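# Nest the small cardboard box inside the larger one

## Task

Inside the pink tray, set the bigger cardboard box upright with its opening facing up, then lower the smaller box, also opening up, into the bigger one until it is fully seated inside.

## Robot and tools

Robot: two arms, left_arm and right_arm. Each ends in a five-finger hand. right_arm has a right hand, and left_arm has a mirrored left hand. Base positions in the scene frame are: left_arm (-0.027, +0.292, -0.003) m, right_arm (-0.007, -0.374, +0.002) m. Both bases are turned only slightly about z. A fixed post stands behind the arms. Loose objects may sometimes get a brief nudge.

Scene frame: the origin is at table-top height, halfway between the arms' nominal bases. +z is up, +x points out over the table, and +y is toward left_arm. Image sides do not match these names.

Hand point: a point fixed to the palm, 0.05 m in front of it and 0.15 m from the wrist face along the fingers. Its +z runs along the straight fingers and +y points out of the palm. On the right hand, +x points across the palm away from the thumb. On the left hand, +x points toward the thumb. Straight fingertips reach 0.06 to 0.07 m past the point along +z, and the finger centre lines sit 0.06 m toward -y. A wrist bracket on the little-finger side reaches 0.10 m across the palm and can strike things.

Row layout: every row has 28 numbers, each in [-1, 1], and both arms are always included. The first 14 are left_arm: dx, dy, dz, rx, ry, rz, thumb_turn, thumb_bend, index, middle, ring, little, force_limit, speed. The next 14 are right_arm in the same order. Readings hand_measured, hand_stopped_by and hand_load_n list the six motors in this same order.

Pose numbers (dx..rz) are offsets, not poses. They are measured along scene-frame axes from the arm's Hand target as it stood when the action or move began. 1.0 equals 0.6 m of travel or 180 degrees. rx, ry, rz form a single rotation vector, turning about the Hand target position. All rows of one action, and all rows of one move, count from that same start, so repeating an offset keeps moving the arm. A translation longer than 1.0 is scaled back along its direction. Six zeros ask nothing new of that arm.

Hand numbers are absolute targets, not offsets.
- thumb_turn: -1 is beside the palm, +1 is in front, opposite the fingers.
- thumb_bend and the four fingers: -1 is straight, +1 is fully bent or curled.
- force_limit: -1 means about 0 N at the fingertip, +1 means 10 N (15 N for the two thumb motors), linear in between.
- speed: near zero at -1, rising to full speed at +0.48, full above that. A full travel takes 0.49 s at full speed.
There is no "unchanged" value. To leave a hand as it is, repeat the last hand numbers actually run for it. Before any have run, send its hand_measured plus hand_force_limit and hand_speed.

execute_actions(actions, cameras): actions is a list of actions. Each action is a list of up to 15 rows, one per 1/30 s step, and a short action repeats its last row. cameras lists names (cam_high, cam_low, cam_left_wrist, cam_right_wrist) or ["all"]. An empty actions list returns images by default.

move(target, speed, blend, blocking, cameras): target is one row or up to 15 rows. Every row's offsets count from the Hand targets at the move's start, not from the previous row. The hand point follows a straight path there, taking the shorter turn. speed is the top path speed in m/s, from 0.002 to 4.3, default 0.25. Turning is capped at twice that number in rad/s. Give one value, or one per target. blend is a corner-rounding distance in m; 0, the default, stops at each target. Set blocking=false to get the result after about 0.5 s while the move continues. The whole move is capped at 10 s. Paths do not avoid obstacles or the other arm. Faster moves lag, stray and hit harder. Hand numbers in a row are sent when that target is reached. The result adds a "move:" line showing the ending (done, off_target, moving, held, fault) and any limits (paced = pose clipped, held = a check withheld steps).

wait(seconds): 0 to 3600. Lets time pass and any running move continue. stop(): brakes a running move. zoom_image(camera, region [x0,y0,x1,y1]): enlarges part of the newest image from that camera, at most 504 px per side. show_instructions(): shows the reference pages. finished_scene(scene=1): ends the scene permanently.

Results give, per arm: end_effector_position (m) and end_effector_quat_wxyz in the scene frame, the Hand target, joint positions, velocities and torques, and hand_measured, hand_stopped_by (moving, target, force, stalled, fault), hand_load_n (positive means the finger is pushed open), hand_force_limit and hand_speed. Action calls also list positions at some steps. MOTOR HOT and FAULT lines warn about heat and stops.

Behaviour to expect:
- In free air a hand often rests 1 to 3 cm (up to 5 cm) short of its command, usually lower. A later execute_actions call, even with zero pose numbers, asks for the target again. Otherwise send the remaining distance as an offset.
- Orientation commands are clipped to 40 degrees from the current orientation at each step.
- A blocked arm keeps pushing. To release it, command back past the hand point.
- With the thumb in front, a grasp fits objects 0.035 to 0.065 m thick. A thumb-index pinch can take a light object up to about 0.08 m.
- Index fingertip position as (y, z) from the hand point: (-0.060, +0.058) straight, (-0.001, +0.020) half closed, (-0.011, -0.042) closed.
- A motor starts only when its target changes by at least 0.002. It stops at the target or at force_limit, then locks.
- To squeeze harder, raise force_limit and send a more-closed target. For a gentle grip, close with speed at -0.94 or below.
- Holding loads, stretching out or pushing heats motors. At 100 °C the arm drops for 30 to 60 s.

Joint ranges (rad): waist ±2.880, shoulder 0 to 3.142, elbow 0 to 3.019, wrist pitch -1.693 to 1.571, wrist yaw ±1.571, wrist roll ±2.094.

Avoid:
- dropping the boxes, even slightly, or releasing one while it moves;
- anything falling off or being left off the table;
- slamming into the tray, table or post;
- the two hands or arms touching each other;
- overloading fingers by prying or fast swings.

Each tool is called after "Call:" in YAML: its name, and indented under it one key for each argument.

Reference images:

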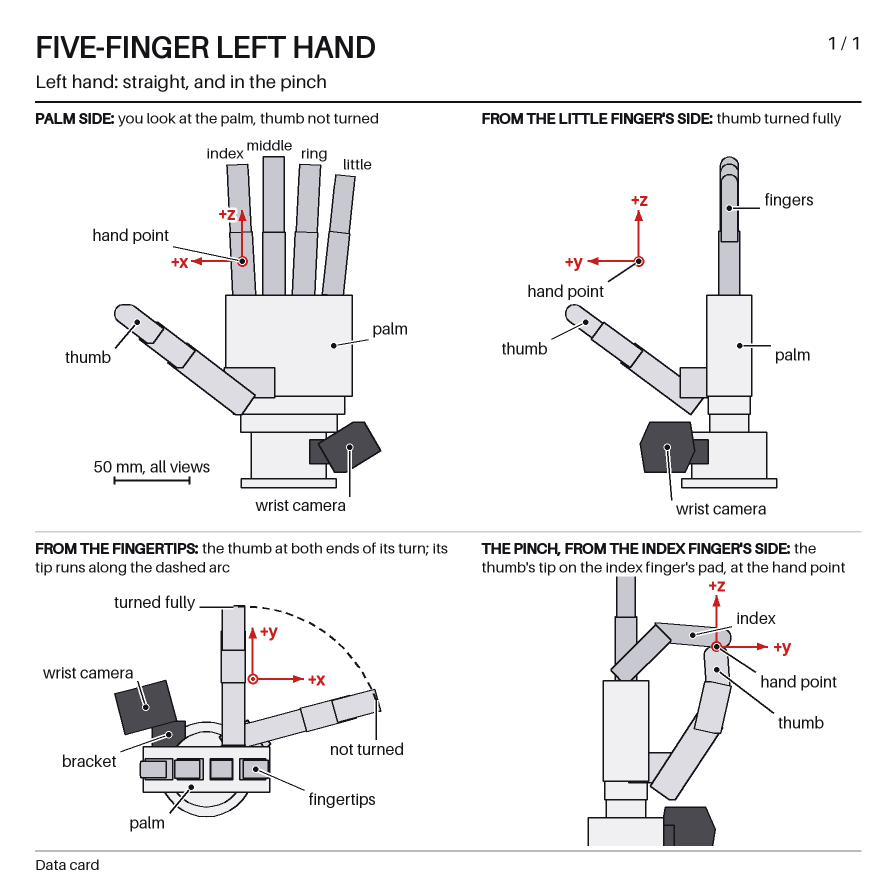

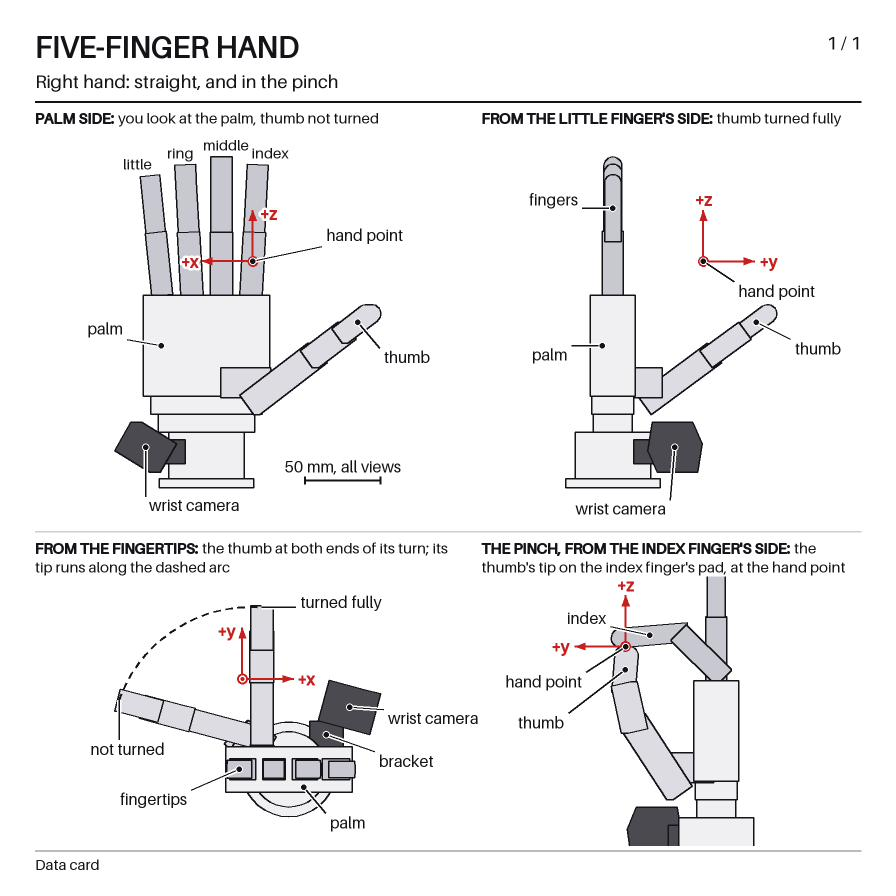

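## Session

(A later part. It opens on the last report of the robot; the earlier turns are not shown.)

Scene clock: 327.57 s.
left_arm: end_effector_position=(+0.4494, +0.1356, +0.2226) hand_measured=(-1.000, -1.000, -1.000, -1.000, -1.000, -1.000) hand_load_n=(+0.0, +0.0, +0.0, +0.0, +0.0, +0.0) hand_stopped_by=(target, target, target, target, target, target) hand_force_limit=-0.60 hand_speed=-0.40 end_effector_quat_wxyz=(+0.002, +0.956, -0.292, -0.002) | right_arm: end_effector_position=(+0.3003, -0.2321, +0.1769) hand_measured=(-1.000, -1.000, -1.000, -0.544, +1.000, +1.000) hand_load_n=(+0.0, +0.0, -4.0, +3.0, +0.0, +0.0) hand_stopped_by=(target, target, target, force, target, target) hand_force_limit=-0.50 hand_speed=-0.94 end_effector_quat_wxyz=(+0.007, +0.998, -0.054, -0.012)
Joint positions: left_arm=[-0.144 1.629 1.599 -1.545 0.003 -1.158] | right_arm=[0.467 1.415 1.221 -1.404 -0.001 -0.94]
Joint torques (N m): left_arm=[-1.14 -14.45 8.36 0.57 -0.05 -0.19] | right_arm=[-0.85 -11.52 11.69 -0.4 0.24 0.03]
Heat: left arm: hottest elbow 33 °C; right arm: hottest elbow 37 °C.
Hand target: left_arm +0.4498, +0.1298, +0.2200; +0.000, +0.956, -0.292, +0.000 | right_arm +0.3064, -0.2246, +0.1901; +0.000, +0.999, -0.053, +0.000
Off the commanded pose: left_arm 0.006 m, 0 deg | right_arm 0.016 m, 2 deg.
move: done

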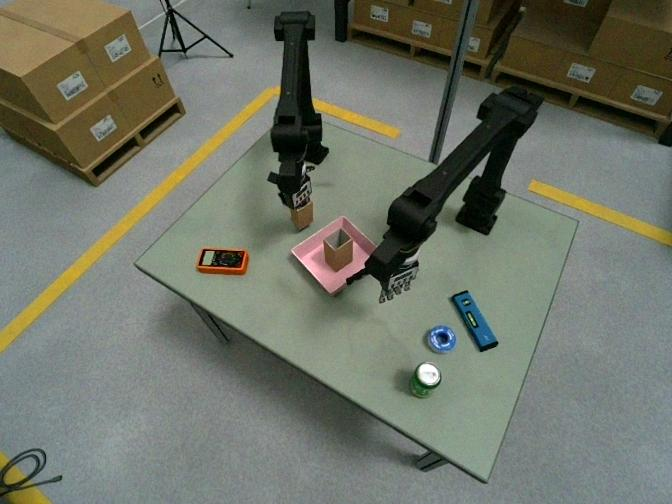

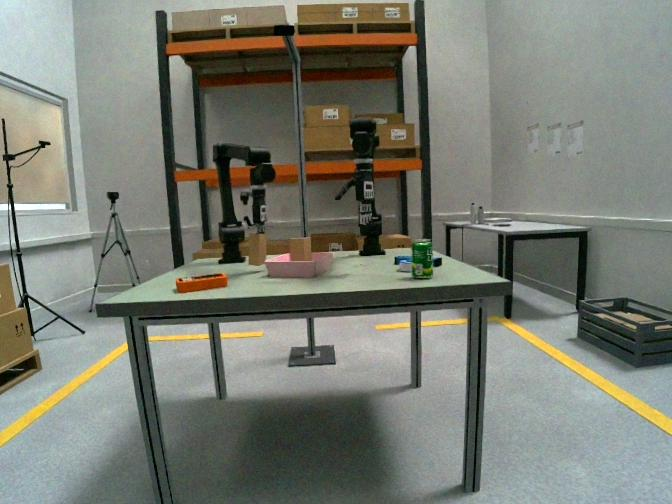

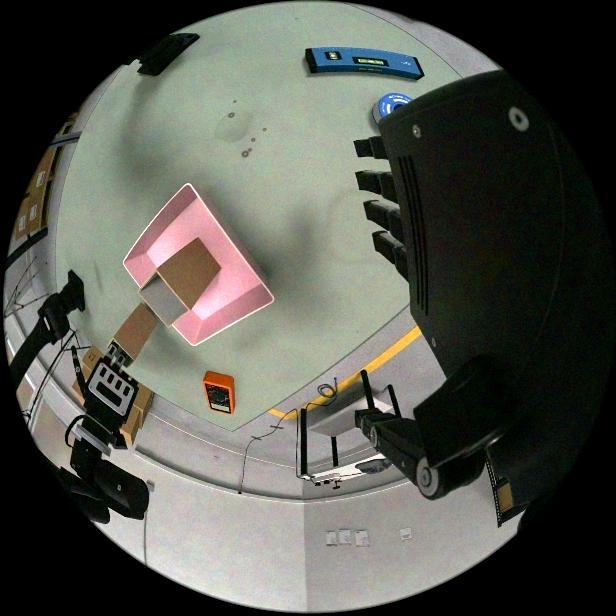

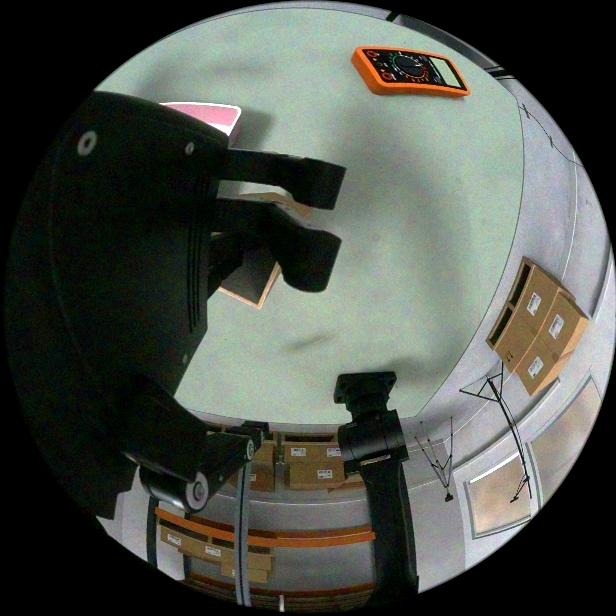

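Call:
move:
  target:
    - [0,0,0,0,0,0,-1,-1.0,-1,-1,-1,-1,-0.6,-0.4,0,0.0,0.16,0,0,0,-1,-1,-1,0.0,1,1,-0.5,-0.94]
    - [0,0,0,0,0,0,-1,-1.0,-1,-1,-1,-1,-0.6,-0.4,0.03,0.133,0.185,0,0,-0.0167,-1,-1,-1,0.0,1,1,-0.5,-0.94]
  speed: 0.08
  blend: [0.02,0]
  cameras: ["all"]

Call:
zoom_image:
  camera: "cam_left_wrist"
  region: [60, 170, 260, 370]

Call:
zoom_image:
  camera: "cam_low"
  region: [230, 170, 350, 290]

Call:
zoom_image:
  camera: "cam_high"
  region: [270, 150, 390, 270]

Scene clock: 334.40 s.
left_arm: end_effector_position=(+0.4494, +0.1356, +0.2226) hand_measured=(-1.000, -1.000, -1.000, -1.000, -1.000, -1.000) hand_load_n=(+0.0, +0.0, +0.0, +0.5, +0.0, +0.0) hand_stopped_by=(target, target, target, target, target, target) hand_force_limit=-0.60 hand_speed=-0.40 end_effector_quat_wxyz=(+0.002, +0.956, -0.292, -0.002) | right_arm: end_effector_position=(+0.3206, -0.1525, +0.2936) hand_measured=(-1.000, -1.000, -1.000, -0.544, +1.000, +1.000) hand_load_n=(+0.0, +0.0, -3.5, +3.0, +0.0, +0.0) hand_stopped_by=(target, target, target, force, target, target) hand_force_limit=-0.50 hand_speed=-0.94 end_effector_quat_wxyz=(-0.008, +0.997, -0.078, +0.009)
Joint positions: left_arm=[-0.144 1.629 1.599 -1.545 0.003 -1.159] | right_arm=[0.589 1.531 1.662 -1.677 -0.001 -0.77]
Joint torques (N m): left_arm=[-1.14 -14.39 8.38 0.57 -0.05 -0.23] | right_arm=[-0.79 -12.22 12.01 -0.28 0.31 0.11]
Heat: left arm: hottest elbow 32 °C; right arm: hottest elbow 37 °C.
Hand target: left_arm +0.4498, +0.1298, +0.2200; +0.000, +0.956, -0.292, +0.000 | right_arm +0.3244, -0.1448, +0.3012; +0.000, +0.997, -0.079, +0.000
Off the commanded pose: left_arm 0.006 m, 0 deg | right_arm 0.011 m, 1 deg.
joint sent to its limit (right arm) — joint 4 (wrist pitch), lower limit. The joint targets still meet the commanded pose.
move: off_target (right_arm)

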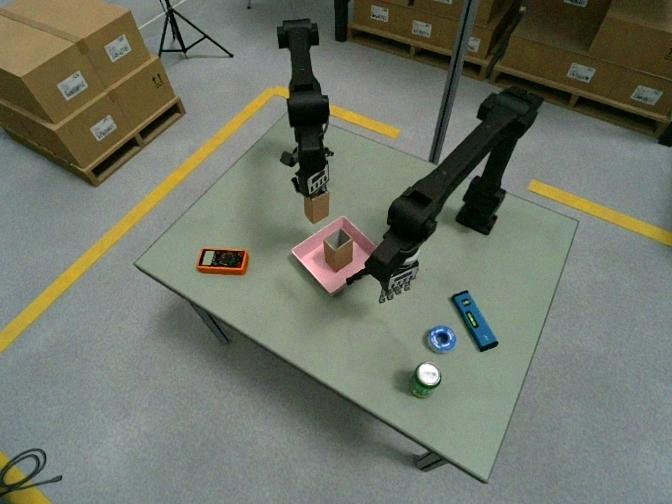

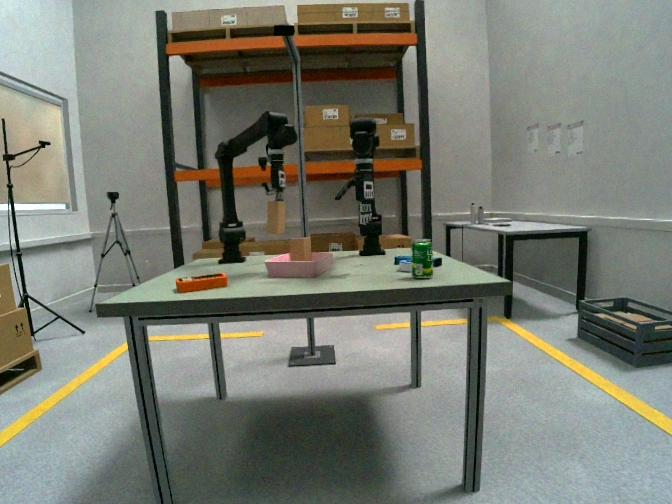

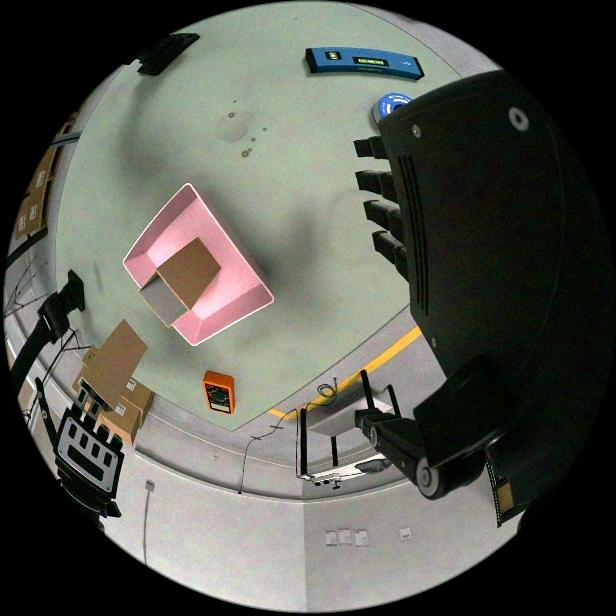

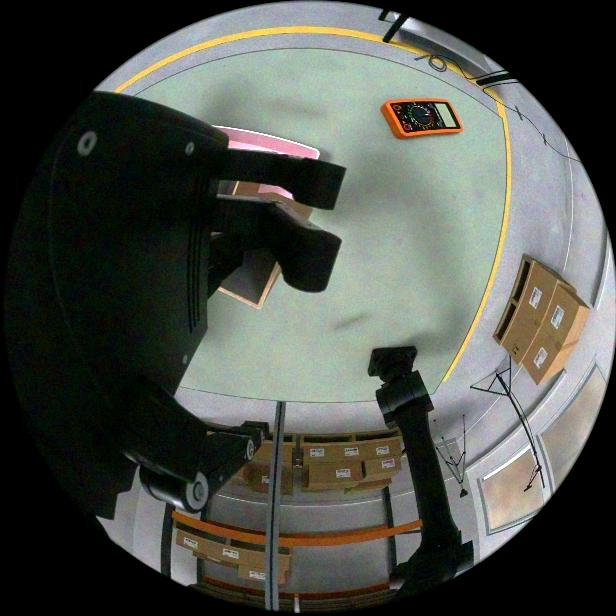

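Scaled by 2.520 from the camera's image (finer frame: 880x880).

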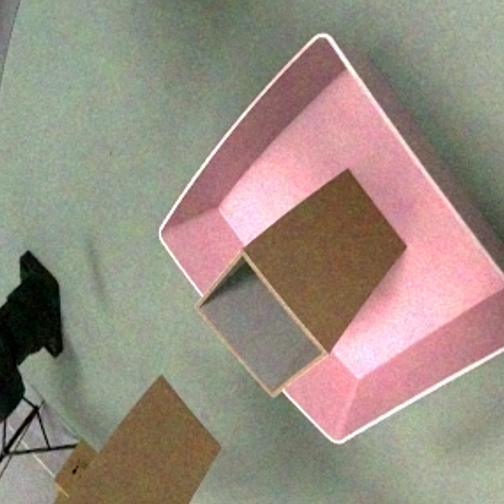

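Scaled by 4.200.

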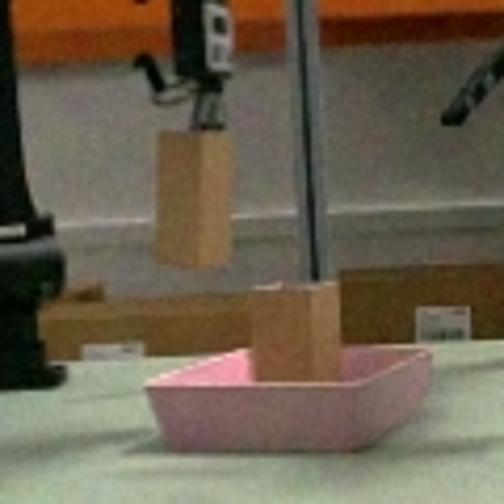

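Scaled by 4.200.

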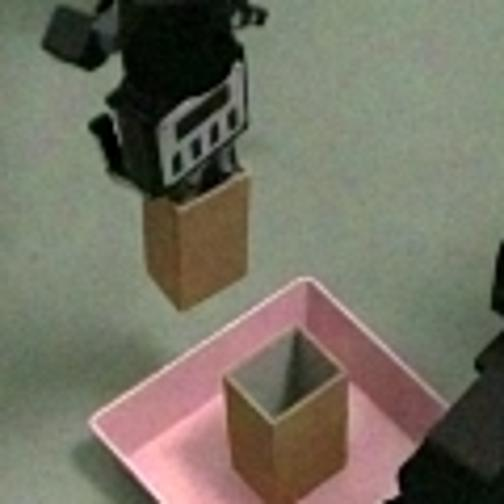

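Call:
move:
  target: [0,0,0,0,0,0,-1,-1.0,-1,-1,-1,-1,-0.6,-0.4,0.0267,0.07,0.0,0,0,0,-1,-1,-1,0.0,1,1,-0.5,-0.94]
  speed: 0.06
  cameras: ["all"]

Call:
zoom_image:
  camera: "cam_left_wrist"
  region: [60, 200, 260, 400]

Call:
zoom_image:
  camera: "cam_low"
  region: [230, 170, 350, 290]

Call:
zoom_image:
  camera: "cam_high"
  region: [270, 150, 390, 270]

Scene clock: 345.53 s.
left_arm: end_effector_position=(+0.4494, +0.1356, +0.2226) hand_measured=(-1.000, -1.000, -1.000, -1.000, -1.000, -1.000) hand_load_n=(+0.0, +0.0, +0.0, +0.0, +0.0, +0.0) hand_stopped_by=(target, target, target, target, target, target) hand_force_limit=-0.60 hand_speed=-0.40 end_effector_quat_wxyz=(+0.002, +0.956, -0.292, -0.002) | right_arm: end_effector_position=(+0.3376, -0.1119, +0.2940) hand_measured=(-1.000, -1.000, -1.000, -0.544, +1.000, +1.000) hand_load_n=(+0.0, +0.0, -4.0, +3.0, +0.5, +0.0) hand_stopped_by=(target, target, target, force, target, target) hand_force_limit=-0.50 hand_speed=-0.94 end_effector_quat_wxyz=(-0.016, +0.997, -0.079, +0.016)
Joint positions: left_arm=[-0.144 1.629 1.599 -1.545 0.003 -1.159] | right_arm=[0.634 1.621 1.772 -1.677 0 -0.723]
Joint torques (N m): left_arm=[-1.14 -14.45 8.38 0.58 -0.05 -0.23] | right_arm=[-0.62 -14.1 12.14 -0.25 0.31 0.05]
Heat: left arm: hottest elbow 32 °C; right arm: hottest elbow 38 °C.
Hand target: left_arm +0.4498, +0.1298, +0.2200; +0.000, +0.956, -0.292, +0.000 | right_arm +0.3403, -0.1027, +0.3012; +0.000, +0.997, -0.079, +0.000
Off the commanded pose: left_arm 0.006 m, 0 deg | right_arm 0.012 m, 3 deg.
joint sent to its limit (right arm) — joint 4 (wrist pitch), lower limit. The joint targets are off in orientation, not in position.
move: off_target (right_arm)

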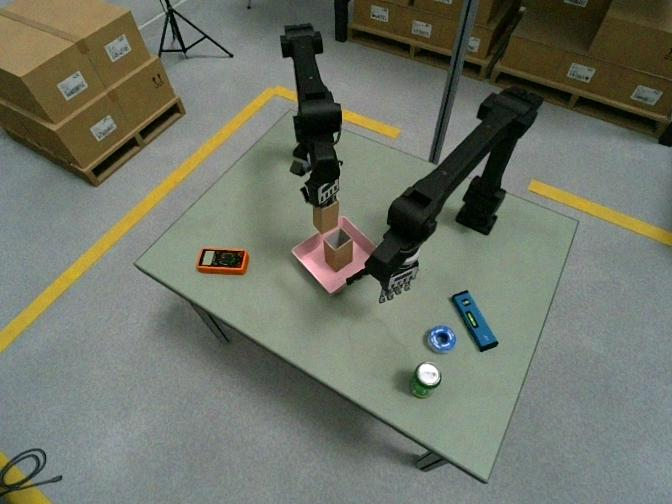

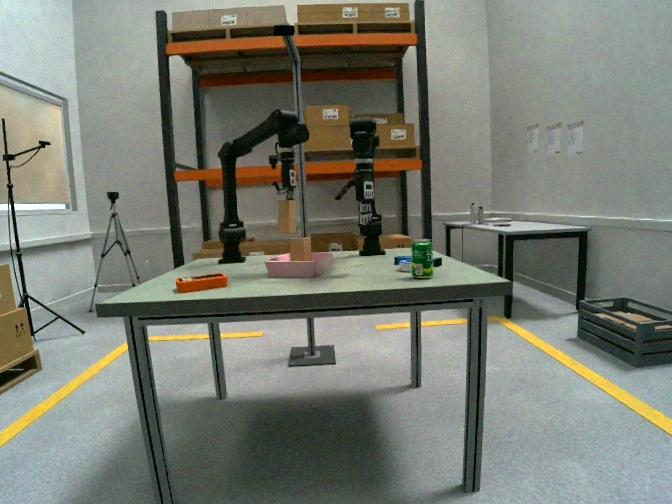

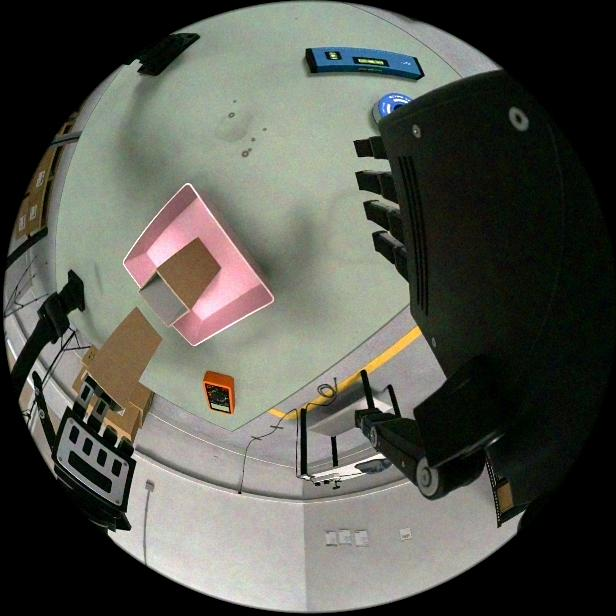

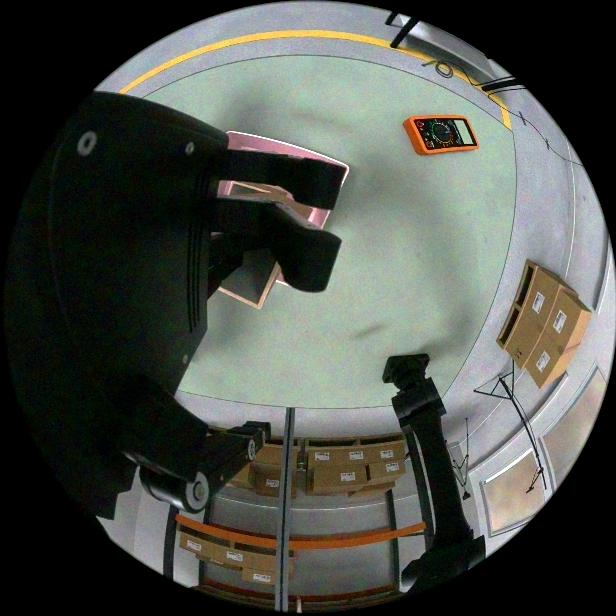

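Scaled by 2.520 from the camera's image (finer frame: 880x880).

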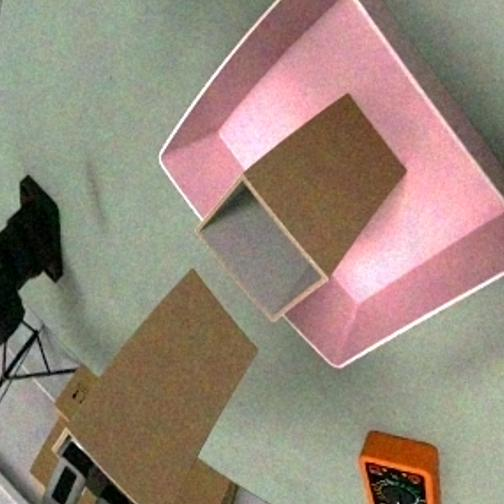

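Scaled by 4.200.

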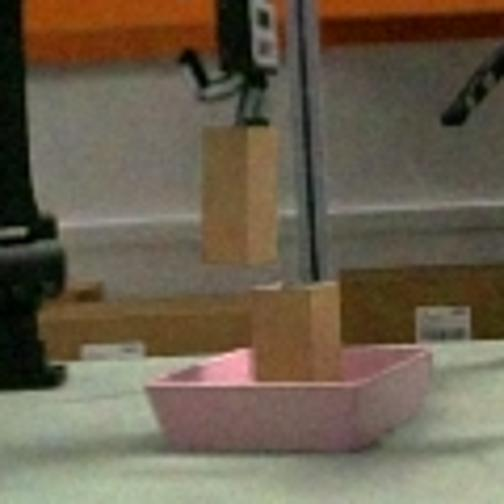

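Scaled by 4.200.

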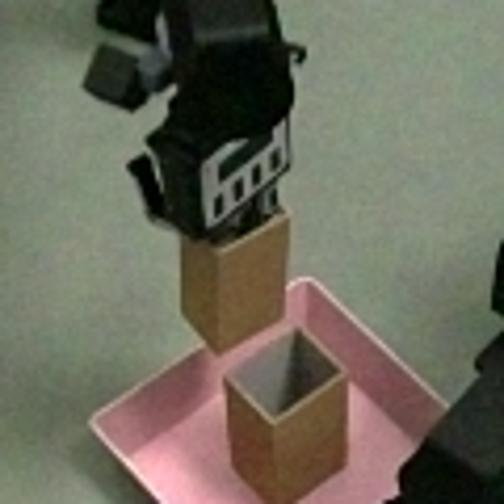

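Call:
move:
  target: [0,0,0,0,0,0,-1,-1.0,-1,-1,-1,-1,-0.6,-0.4,0.02,0.08,0.0,0,0,0,-1,-1,-1,0.0,1,1,-0.5,-0.94]
  speed: 0.05
  cameras: ["all"]

Call:
zoom_image:
  camera: "cam_left_wrist"
  region: [60, 200, 260, 400]

Call:
zoom_image:
  camera: "cam_low"
  region: [230, 170, 350, 290]

Call:
zoom_image:
  camera: "cam_high"
  region: [290, 170, 390, 270]

Call:
zoom_image:
  camera: "cam_right_wrist"
  region: [180, 130, 380, 330]

Scene clock: 351.43 s.
left_arm: end_effector_position=(+0.4494, +0.1356, +0.2226) hand_measured=(-1.000, -1.000, -1.000, -1.000, -1.000, -1.000) hand_load_n=(+0.0, +0.0, +0.0, +0.0, +0.0, +0.0) hand_stopped_by=(target, target, target, target, target, target) hand_force_limit=-0.60 hand_speed=-0.40 end_effector_quat_wxyz=(+0.002, +0.956, -0.292, -0.002) | right_arm: end_effector_position=(+0.3504, -0.0643, +0.2952) hand_measured=(-1.000, -1.000, -1.000, -0.544, +1.000, +1.000) hand_load_n=(+0.0, +0.0, -4.0, +3.0, +0.0, +0.0) hand_stopped_by=(target, target, target, force, target, target) hand_force_limit=-0.50 hand_speed=-0.94 end_effector_quat_wxyz=(-0.028, +0.996, -0.078, +0.027)
Joint positions: left_arm=[-0.144 1.629 1.599 -1.545 0.003 -1.159] | right_arm=[0.687 1.713 1.897 -1.677 0.001 -0.671]
Joint torques (N m): left_arm=[-1.14 -14.45 8.38 0.57 -0.05 -0.23] | right_arm=[-0.56 -15.56 12.15 -0.23 0.29 0.1]
Heat: left arm: hottest elbow 31 °C; right arm: hottest elbow 39 °C.
Hand target: left_arm +0.4498, +0.1298, +0.2200; +0.000, +0.956, -0.292, +0.000 | right_arm +0.3524, -0.0548, +0.3012; +0.000, +0.997, -0.079, +0.000
Off the commanded pose: left_arm 0.006 m, 0 deg | right_arm 0.011 m, 4 deg.
joint sent to its limit (right arm) — joint 4 (wrist pitch), lower limit. The joint targets are off in orientation, not in position.
move: off_target (right_arm)

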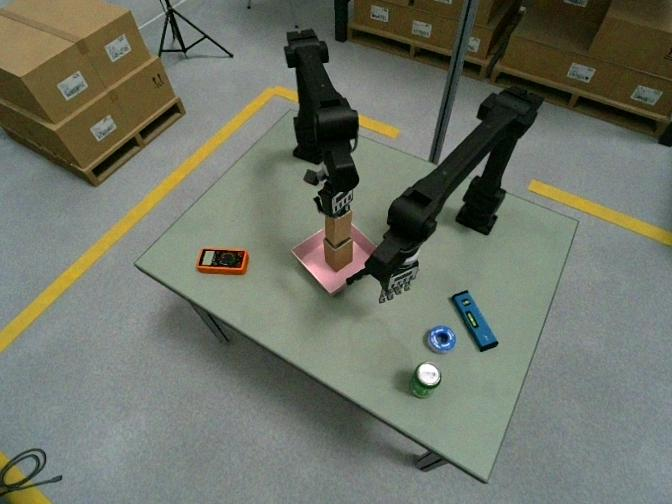

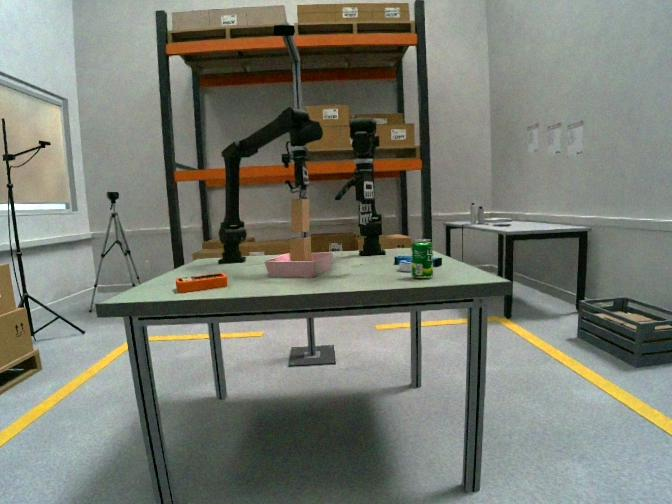

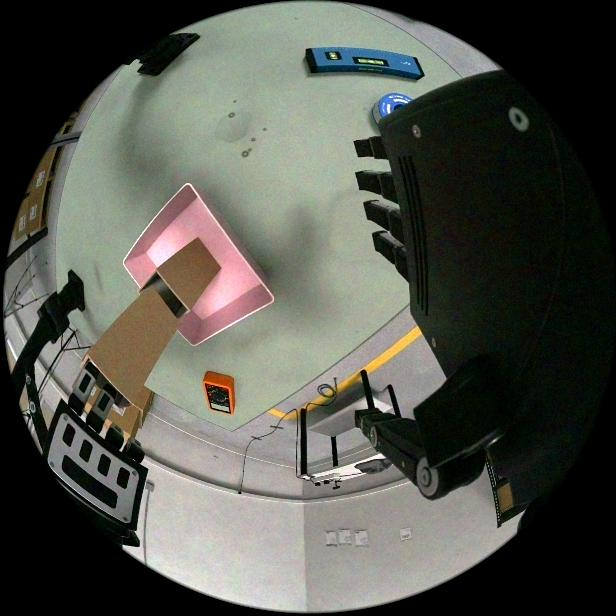

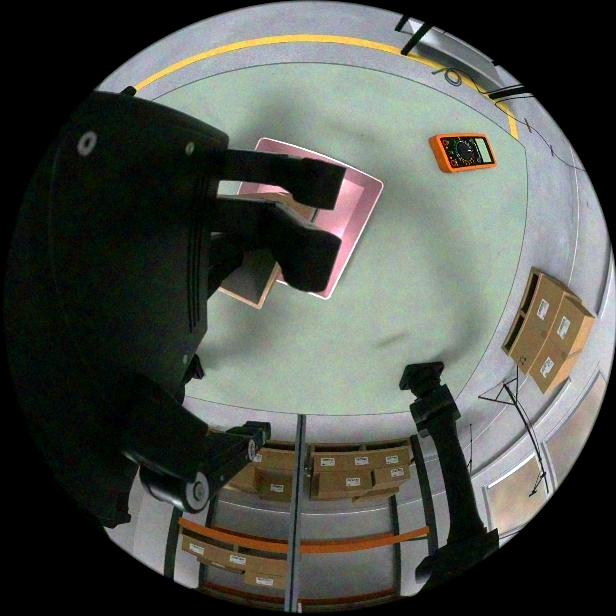

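Scaled by 2.520 from the camera's image (finer frame: 880x880).

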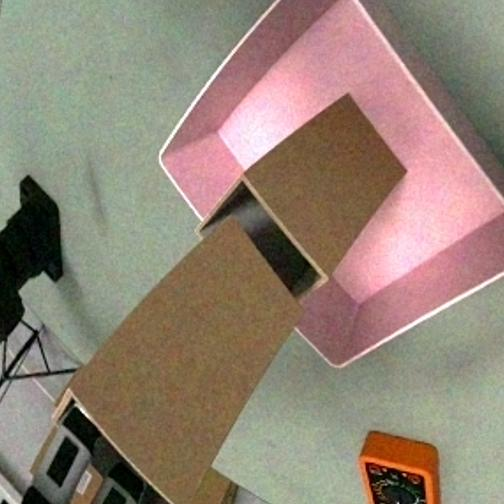

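Scaled by 4.200.

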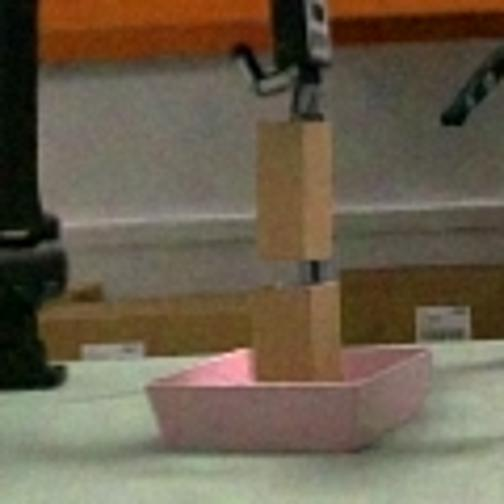

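Scaled by 5.040.

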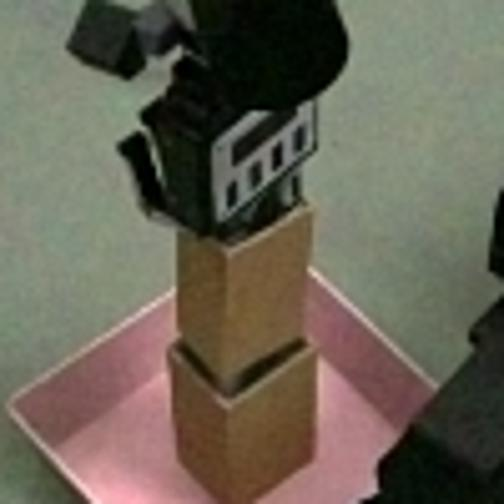

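Scaled by 2.520 from the camera's image (finer frame: 880x880).

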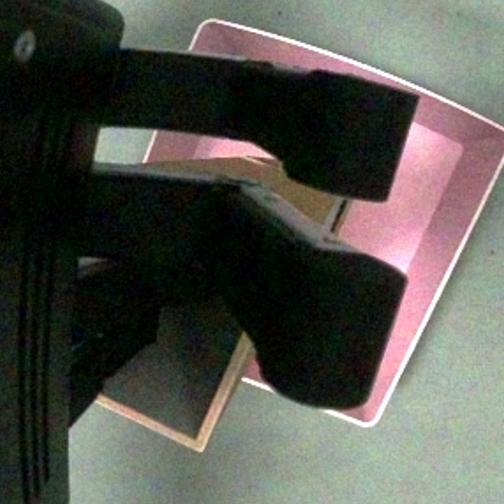

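Call:
move:
  target: [0,0,0,0,0,0,-1,-1.0,-1,-1,-1,-1,-0.6,-0.4,0.0,0.0,-0.0267,0,0,0,-1,-1,-1,0.0,1,1,-0.5,-0.94]
  speed: 0.04
  cameras: ["all"]

Call:
zoom_image:
  camera: "cam_left_wrist"
  region: [110, 220, 210, 320]

Call:
zoom_image:
  camera: "cam_low"
  region: [270, 190, 330, 250]

Call:
zoom_image:
  camera: "cam_high"
  region: [310, 200, 370, 260]

Scene clock: 356.53 s.
left_arm: end_effector_position=(+0.4494, +0.1356, +0.2226) hand_measured=(-1.000, -1.000, -1.000, -1.000, -1.000, -1.000) hand_load_n=(+0.0, +0.0, +0.0, +0.0, -0.5, +0.0) hand_stopped_by=(target, target, target, target, target, target) hand_force_limit=-0.60 hand_speed=-0.40 end_effector_quat_wxyz=(+0.002, +0.956, -0.292, -0.002) | right_arm: end_effector_position=(+0.3529, -0.0619, +0.2854) hand_measured=(-1.000, -1.000, -1.000, -0.544, +1.000, +1.000) hand_load_n=(+0.0, +0.0, -4.0, +3.0, +0.5, +0.0) hand_stopped_by=(target, target, target, force, target, target) hand_force_limit=-0.50 hand_speed=-0.94 end_effector_quat_wxyz=(-0.020, +0.996, -0.079, +0.020)
Joint positions: left_arm=[-0.144 1.629 1.599 -1.545 0.003 -1.159] | right_arm=[0.687 1.735 1.897 -1.677 0.001 -0.67]
Joint torques (N m): left_arm=[-1.2 -14.45 8.36 0.57 -0.05 -0.23] | right_arm=[-0.73 -15.97 10.66 -0.24 0.25 0.07]
Heat: left arm: hottest elbow 31 °C; right arm: hottest elbow 39 °C.
Hand target: left_arm +0.4498, +0.1298, +0.2200; +0.000, +0.956, -0.292, +0.000 | right_arm +0.3525, -0.0548, +0.2851; +0.000, +0.997, -0.079, +0.000
Off the commanded pose: left_arm 0.006 m, 0 deg | right_arm 0.007 m, 3 deg.
joint sent to its limit (right arm) — joint 4 (wrist pitch), lower limit. The joint targets are off in orientation, not in position.
move: off_target (right_arm)

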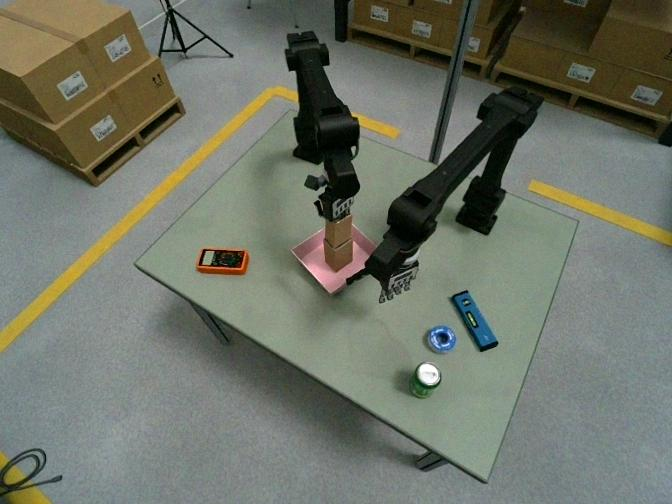

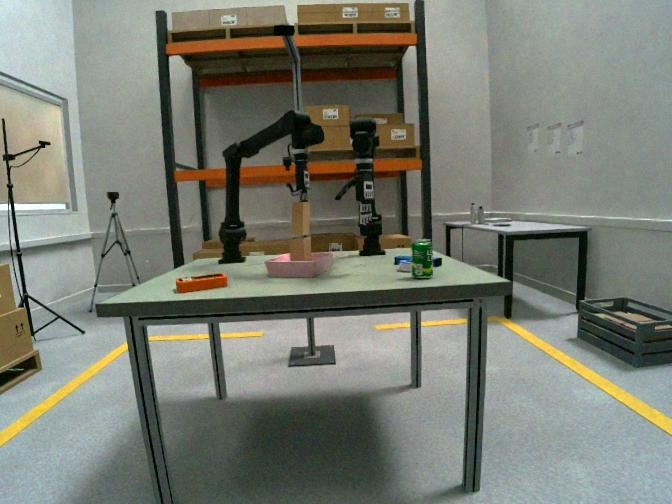

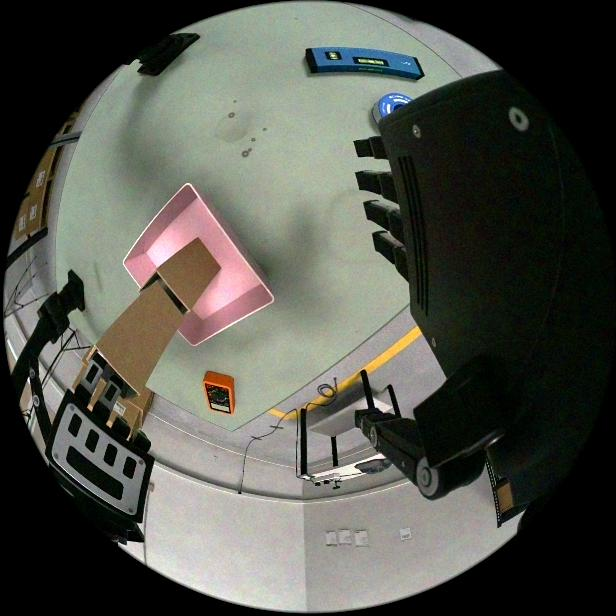

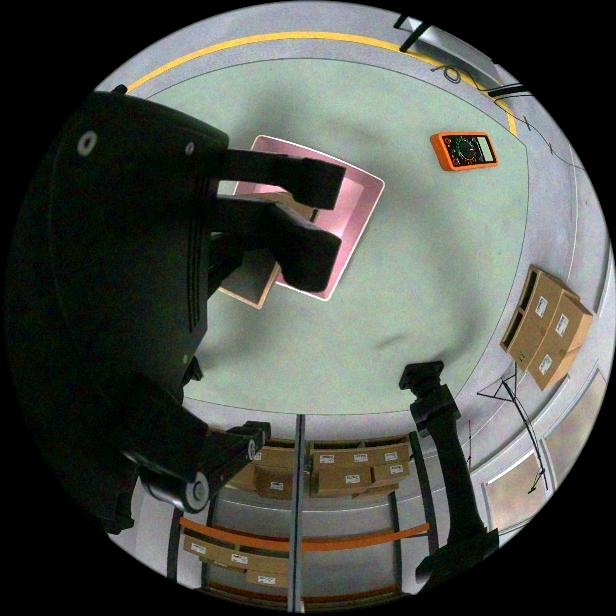

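Scaled by 5.040 from the camera's image (finer frame: 880x880).

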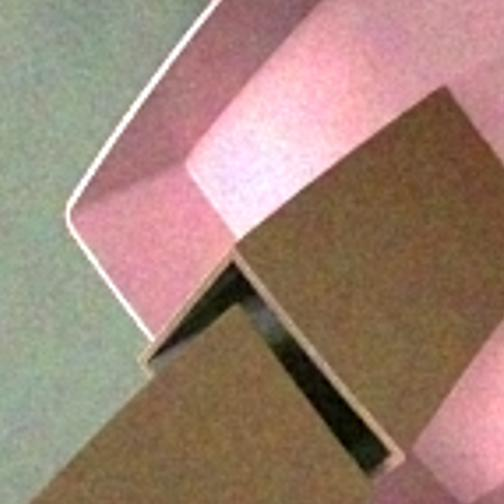

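Scaled by 8.400.

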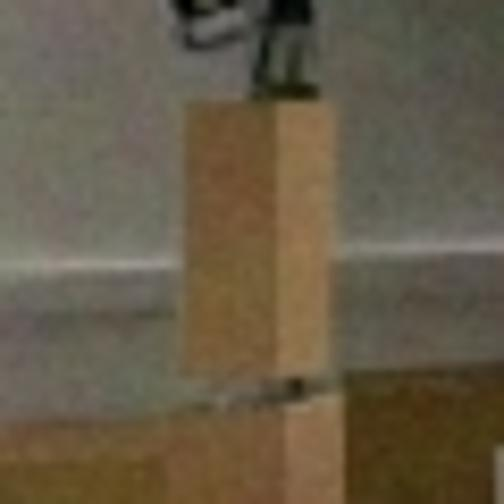

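Scaled by 8.400.

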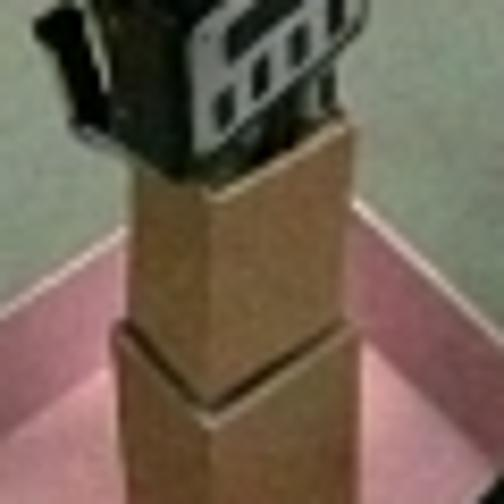

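Call:
move:
  target: [0,0,0,0,0,0,-1,-1.0,-1,-1,-1,-1,-0.6,-0.4,-0.001,0.0015,-0.0125,0,0,0,-1,-1,-1,0.0,1,1,-0.5,-0.94]
  speed: 0.03
  cameras: ["all"]

Call:
zoom_image:
  camera: "cam_left_wrist"
  region: [110, 220, 210, 320]

Call:
zoom_image:
  camera: "cam_low"
  region: [270, 190, 330, 250]

Call:
zoom_image:
  camera: "cam_high"
  region: [310, 200, 370, 260]

Scene clock: 363.00 s.
left_arm: end_effector_position=(+0.4494, +0.1356, +0.2226) hand_measured=(-1.000, -1.000, -1.000, -1.000, -1.000, -1.000) hand_load_n=(+0.0, -0.5, +0.0, +0.0, +0.0, +0.0) hand_stopped_by=(target, target, target, target, target, target) hand_force_limit=-0.60 hand_speed=-0.40 end_effector_quat_wxyz=(+0.002, +0.956, -0.292, -0.002) | right_arm: end_effector_position=(+0.3540, -0.0608, +0.2807) hand_measured=(-1.000, -1.000, -1.000, -0.544, +1.000, +1.000) hand_load_n=(+0.0, +0.0, -4.0, +3.0, +0.0, +0.0) hand_stopped_by=(target, target, target, force, target, target) hand_force_limit=-0.50 hand_speed=-0.94 end_effector_quat_wxyz=(-0.017, +0.997, -0.080, +0.016)
Joint positions: left_arm=[-0.144 1.629 1.599 -1.545 0.003 -1.159] | right_arm=[0.687 1.745 1.897 -1.677 0.001 -0.668]
Joint torques (N m): left_arm=[-1.2 -14.45 8.38 0.57 -0.05 -0.23] | right_arm=[-0.56 -16.32 10.06 -0.25 0.21 0.06]
Heat: left arm: hottest elbow 31 °C; right arm: hottest elbow 39 °C.
Hand target: left_arm +0.4498, +0.1298, +0.2200; +0.000, +0.956, -0.292, +0.000 | right_arm +0.3518, -0.0539, +0.2777; +0.000, +0.997, -0.079, +0.000
Off the commanded pose: left_arm 0.006 m, 0 deg | right_arm 0.008 m, 3 deg.
joint sent to its limit (right arm) — joint 4 (wrist pitch), lower limit. The joint targets still meet the commanded pose.
move: off_target (right_arm)

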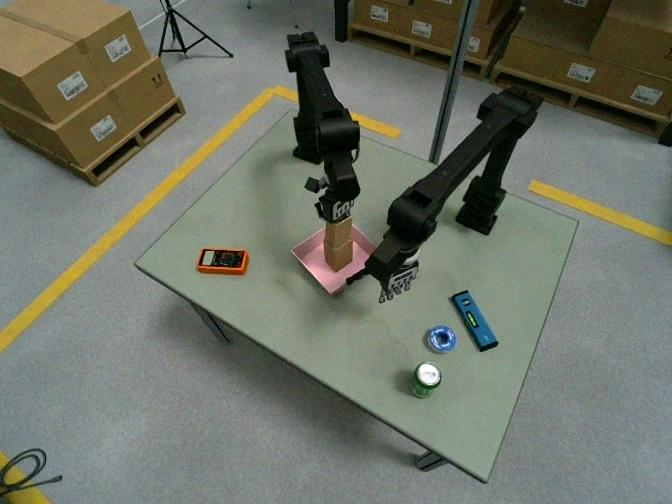

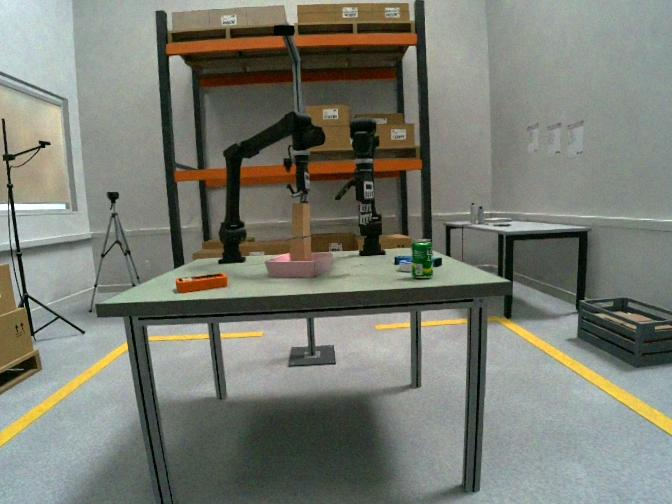

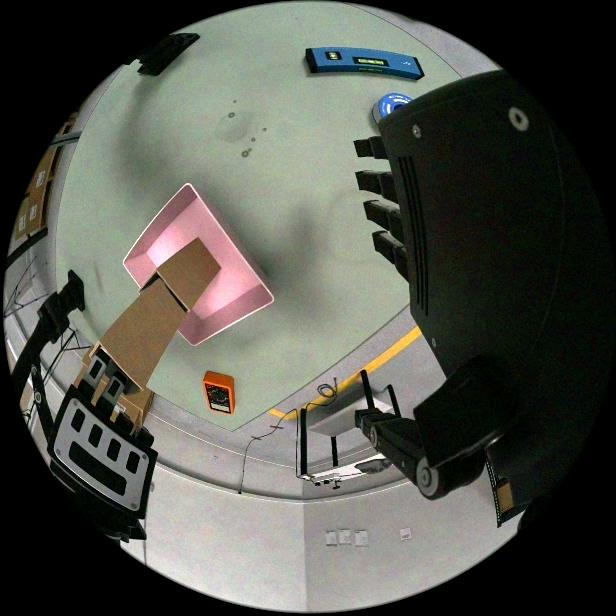

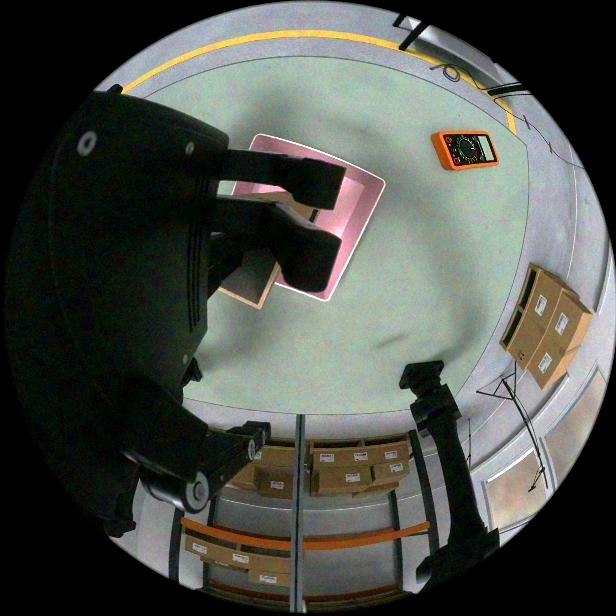

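Scaled by 5.040 from the camera's image (finer frame: 880x880).

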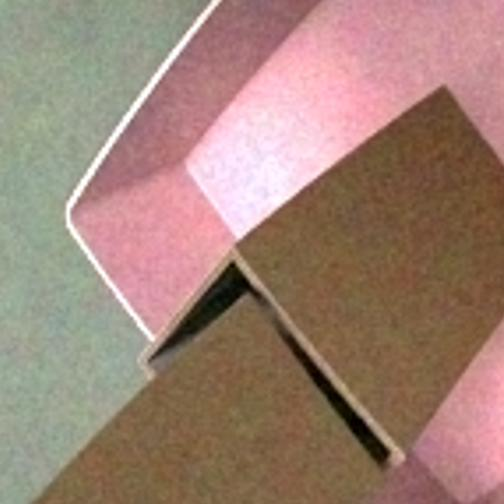

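Scaled by 8.400.

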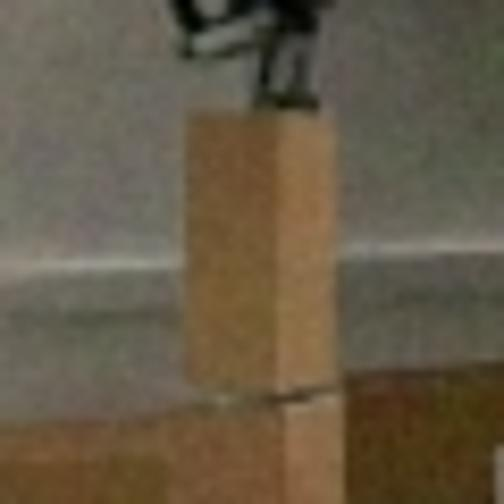

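Scaled by 8.400.

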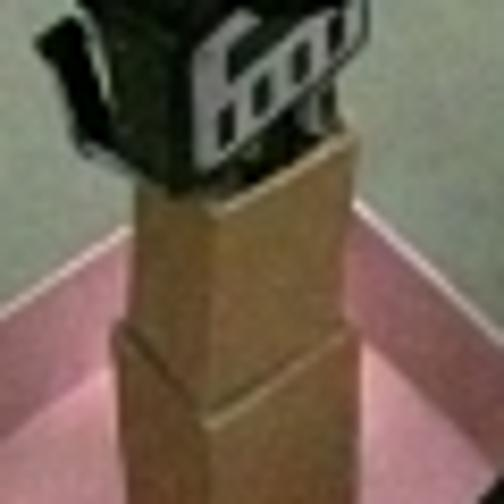

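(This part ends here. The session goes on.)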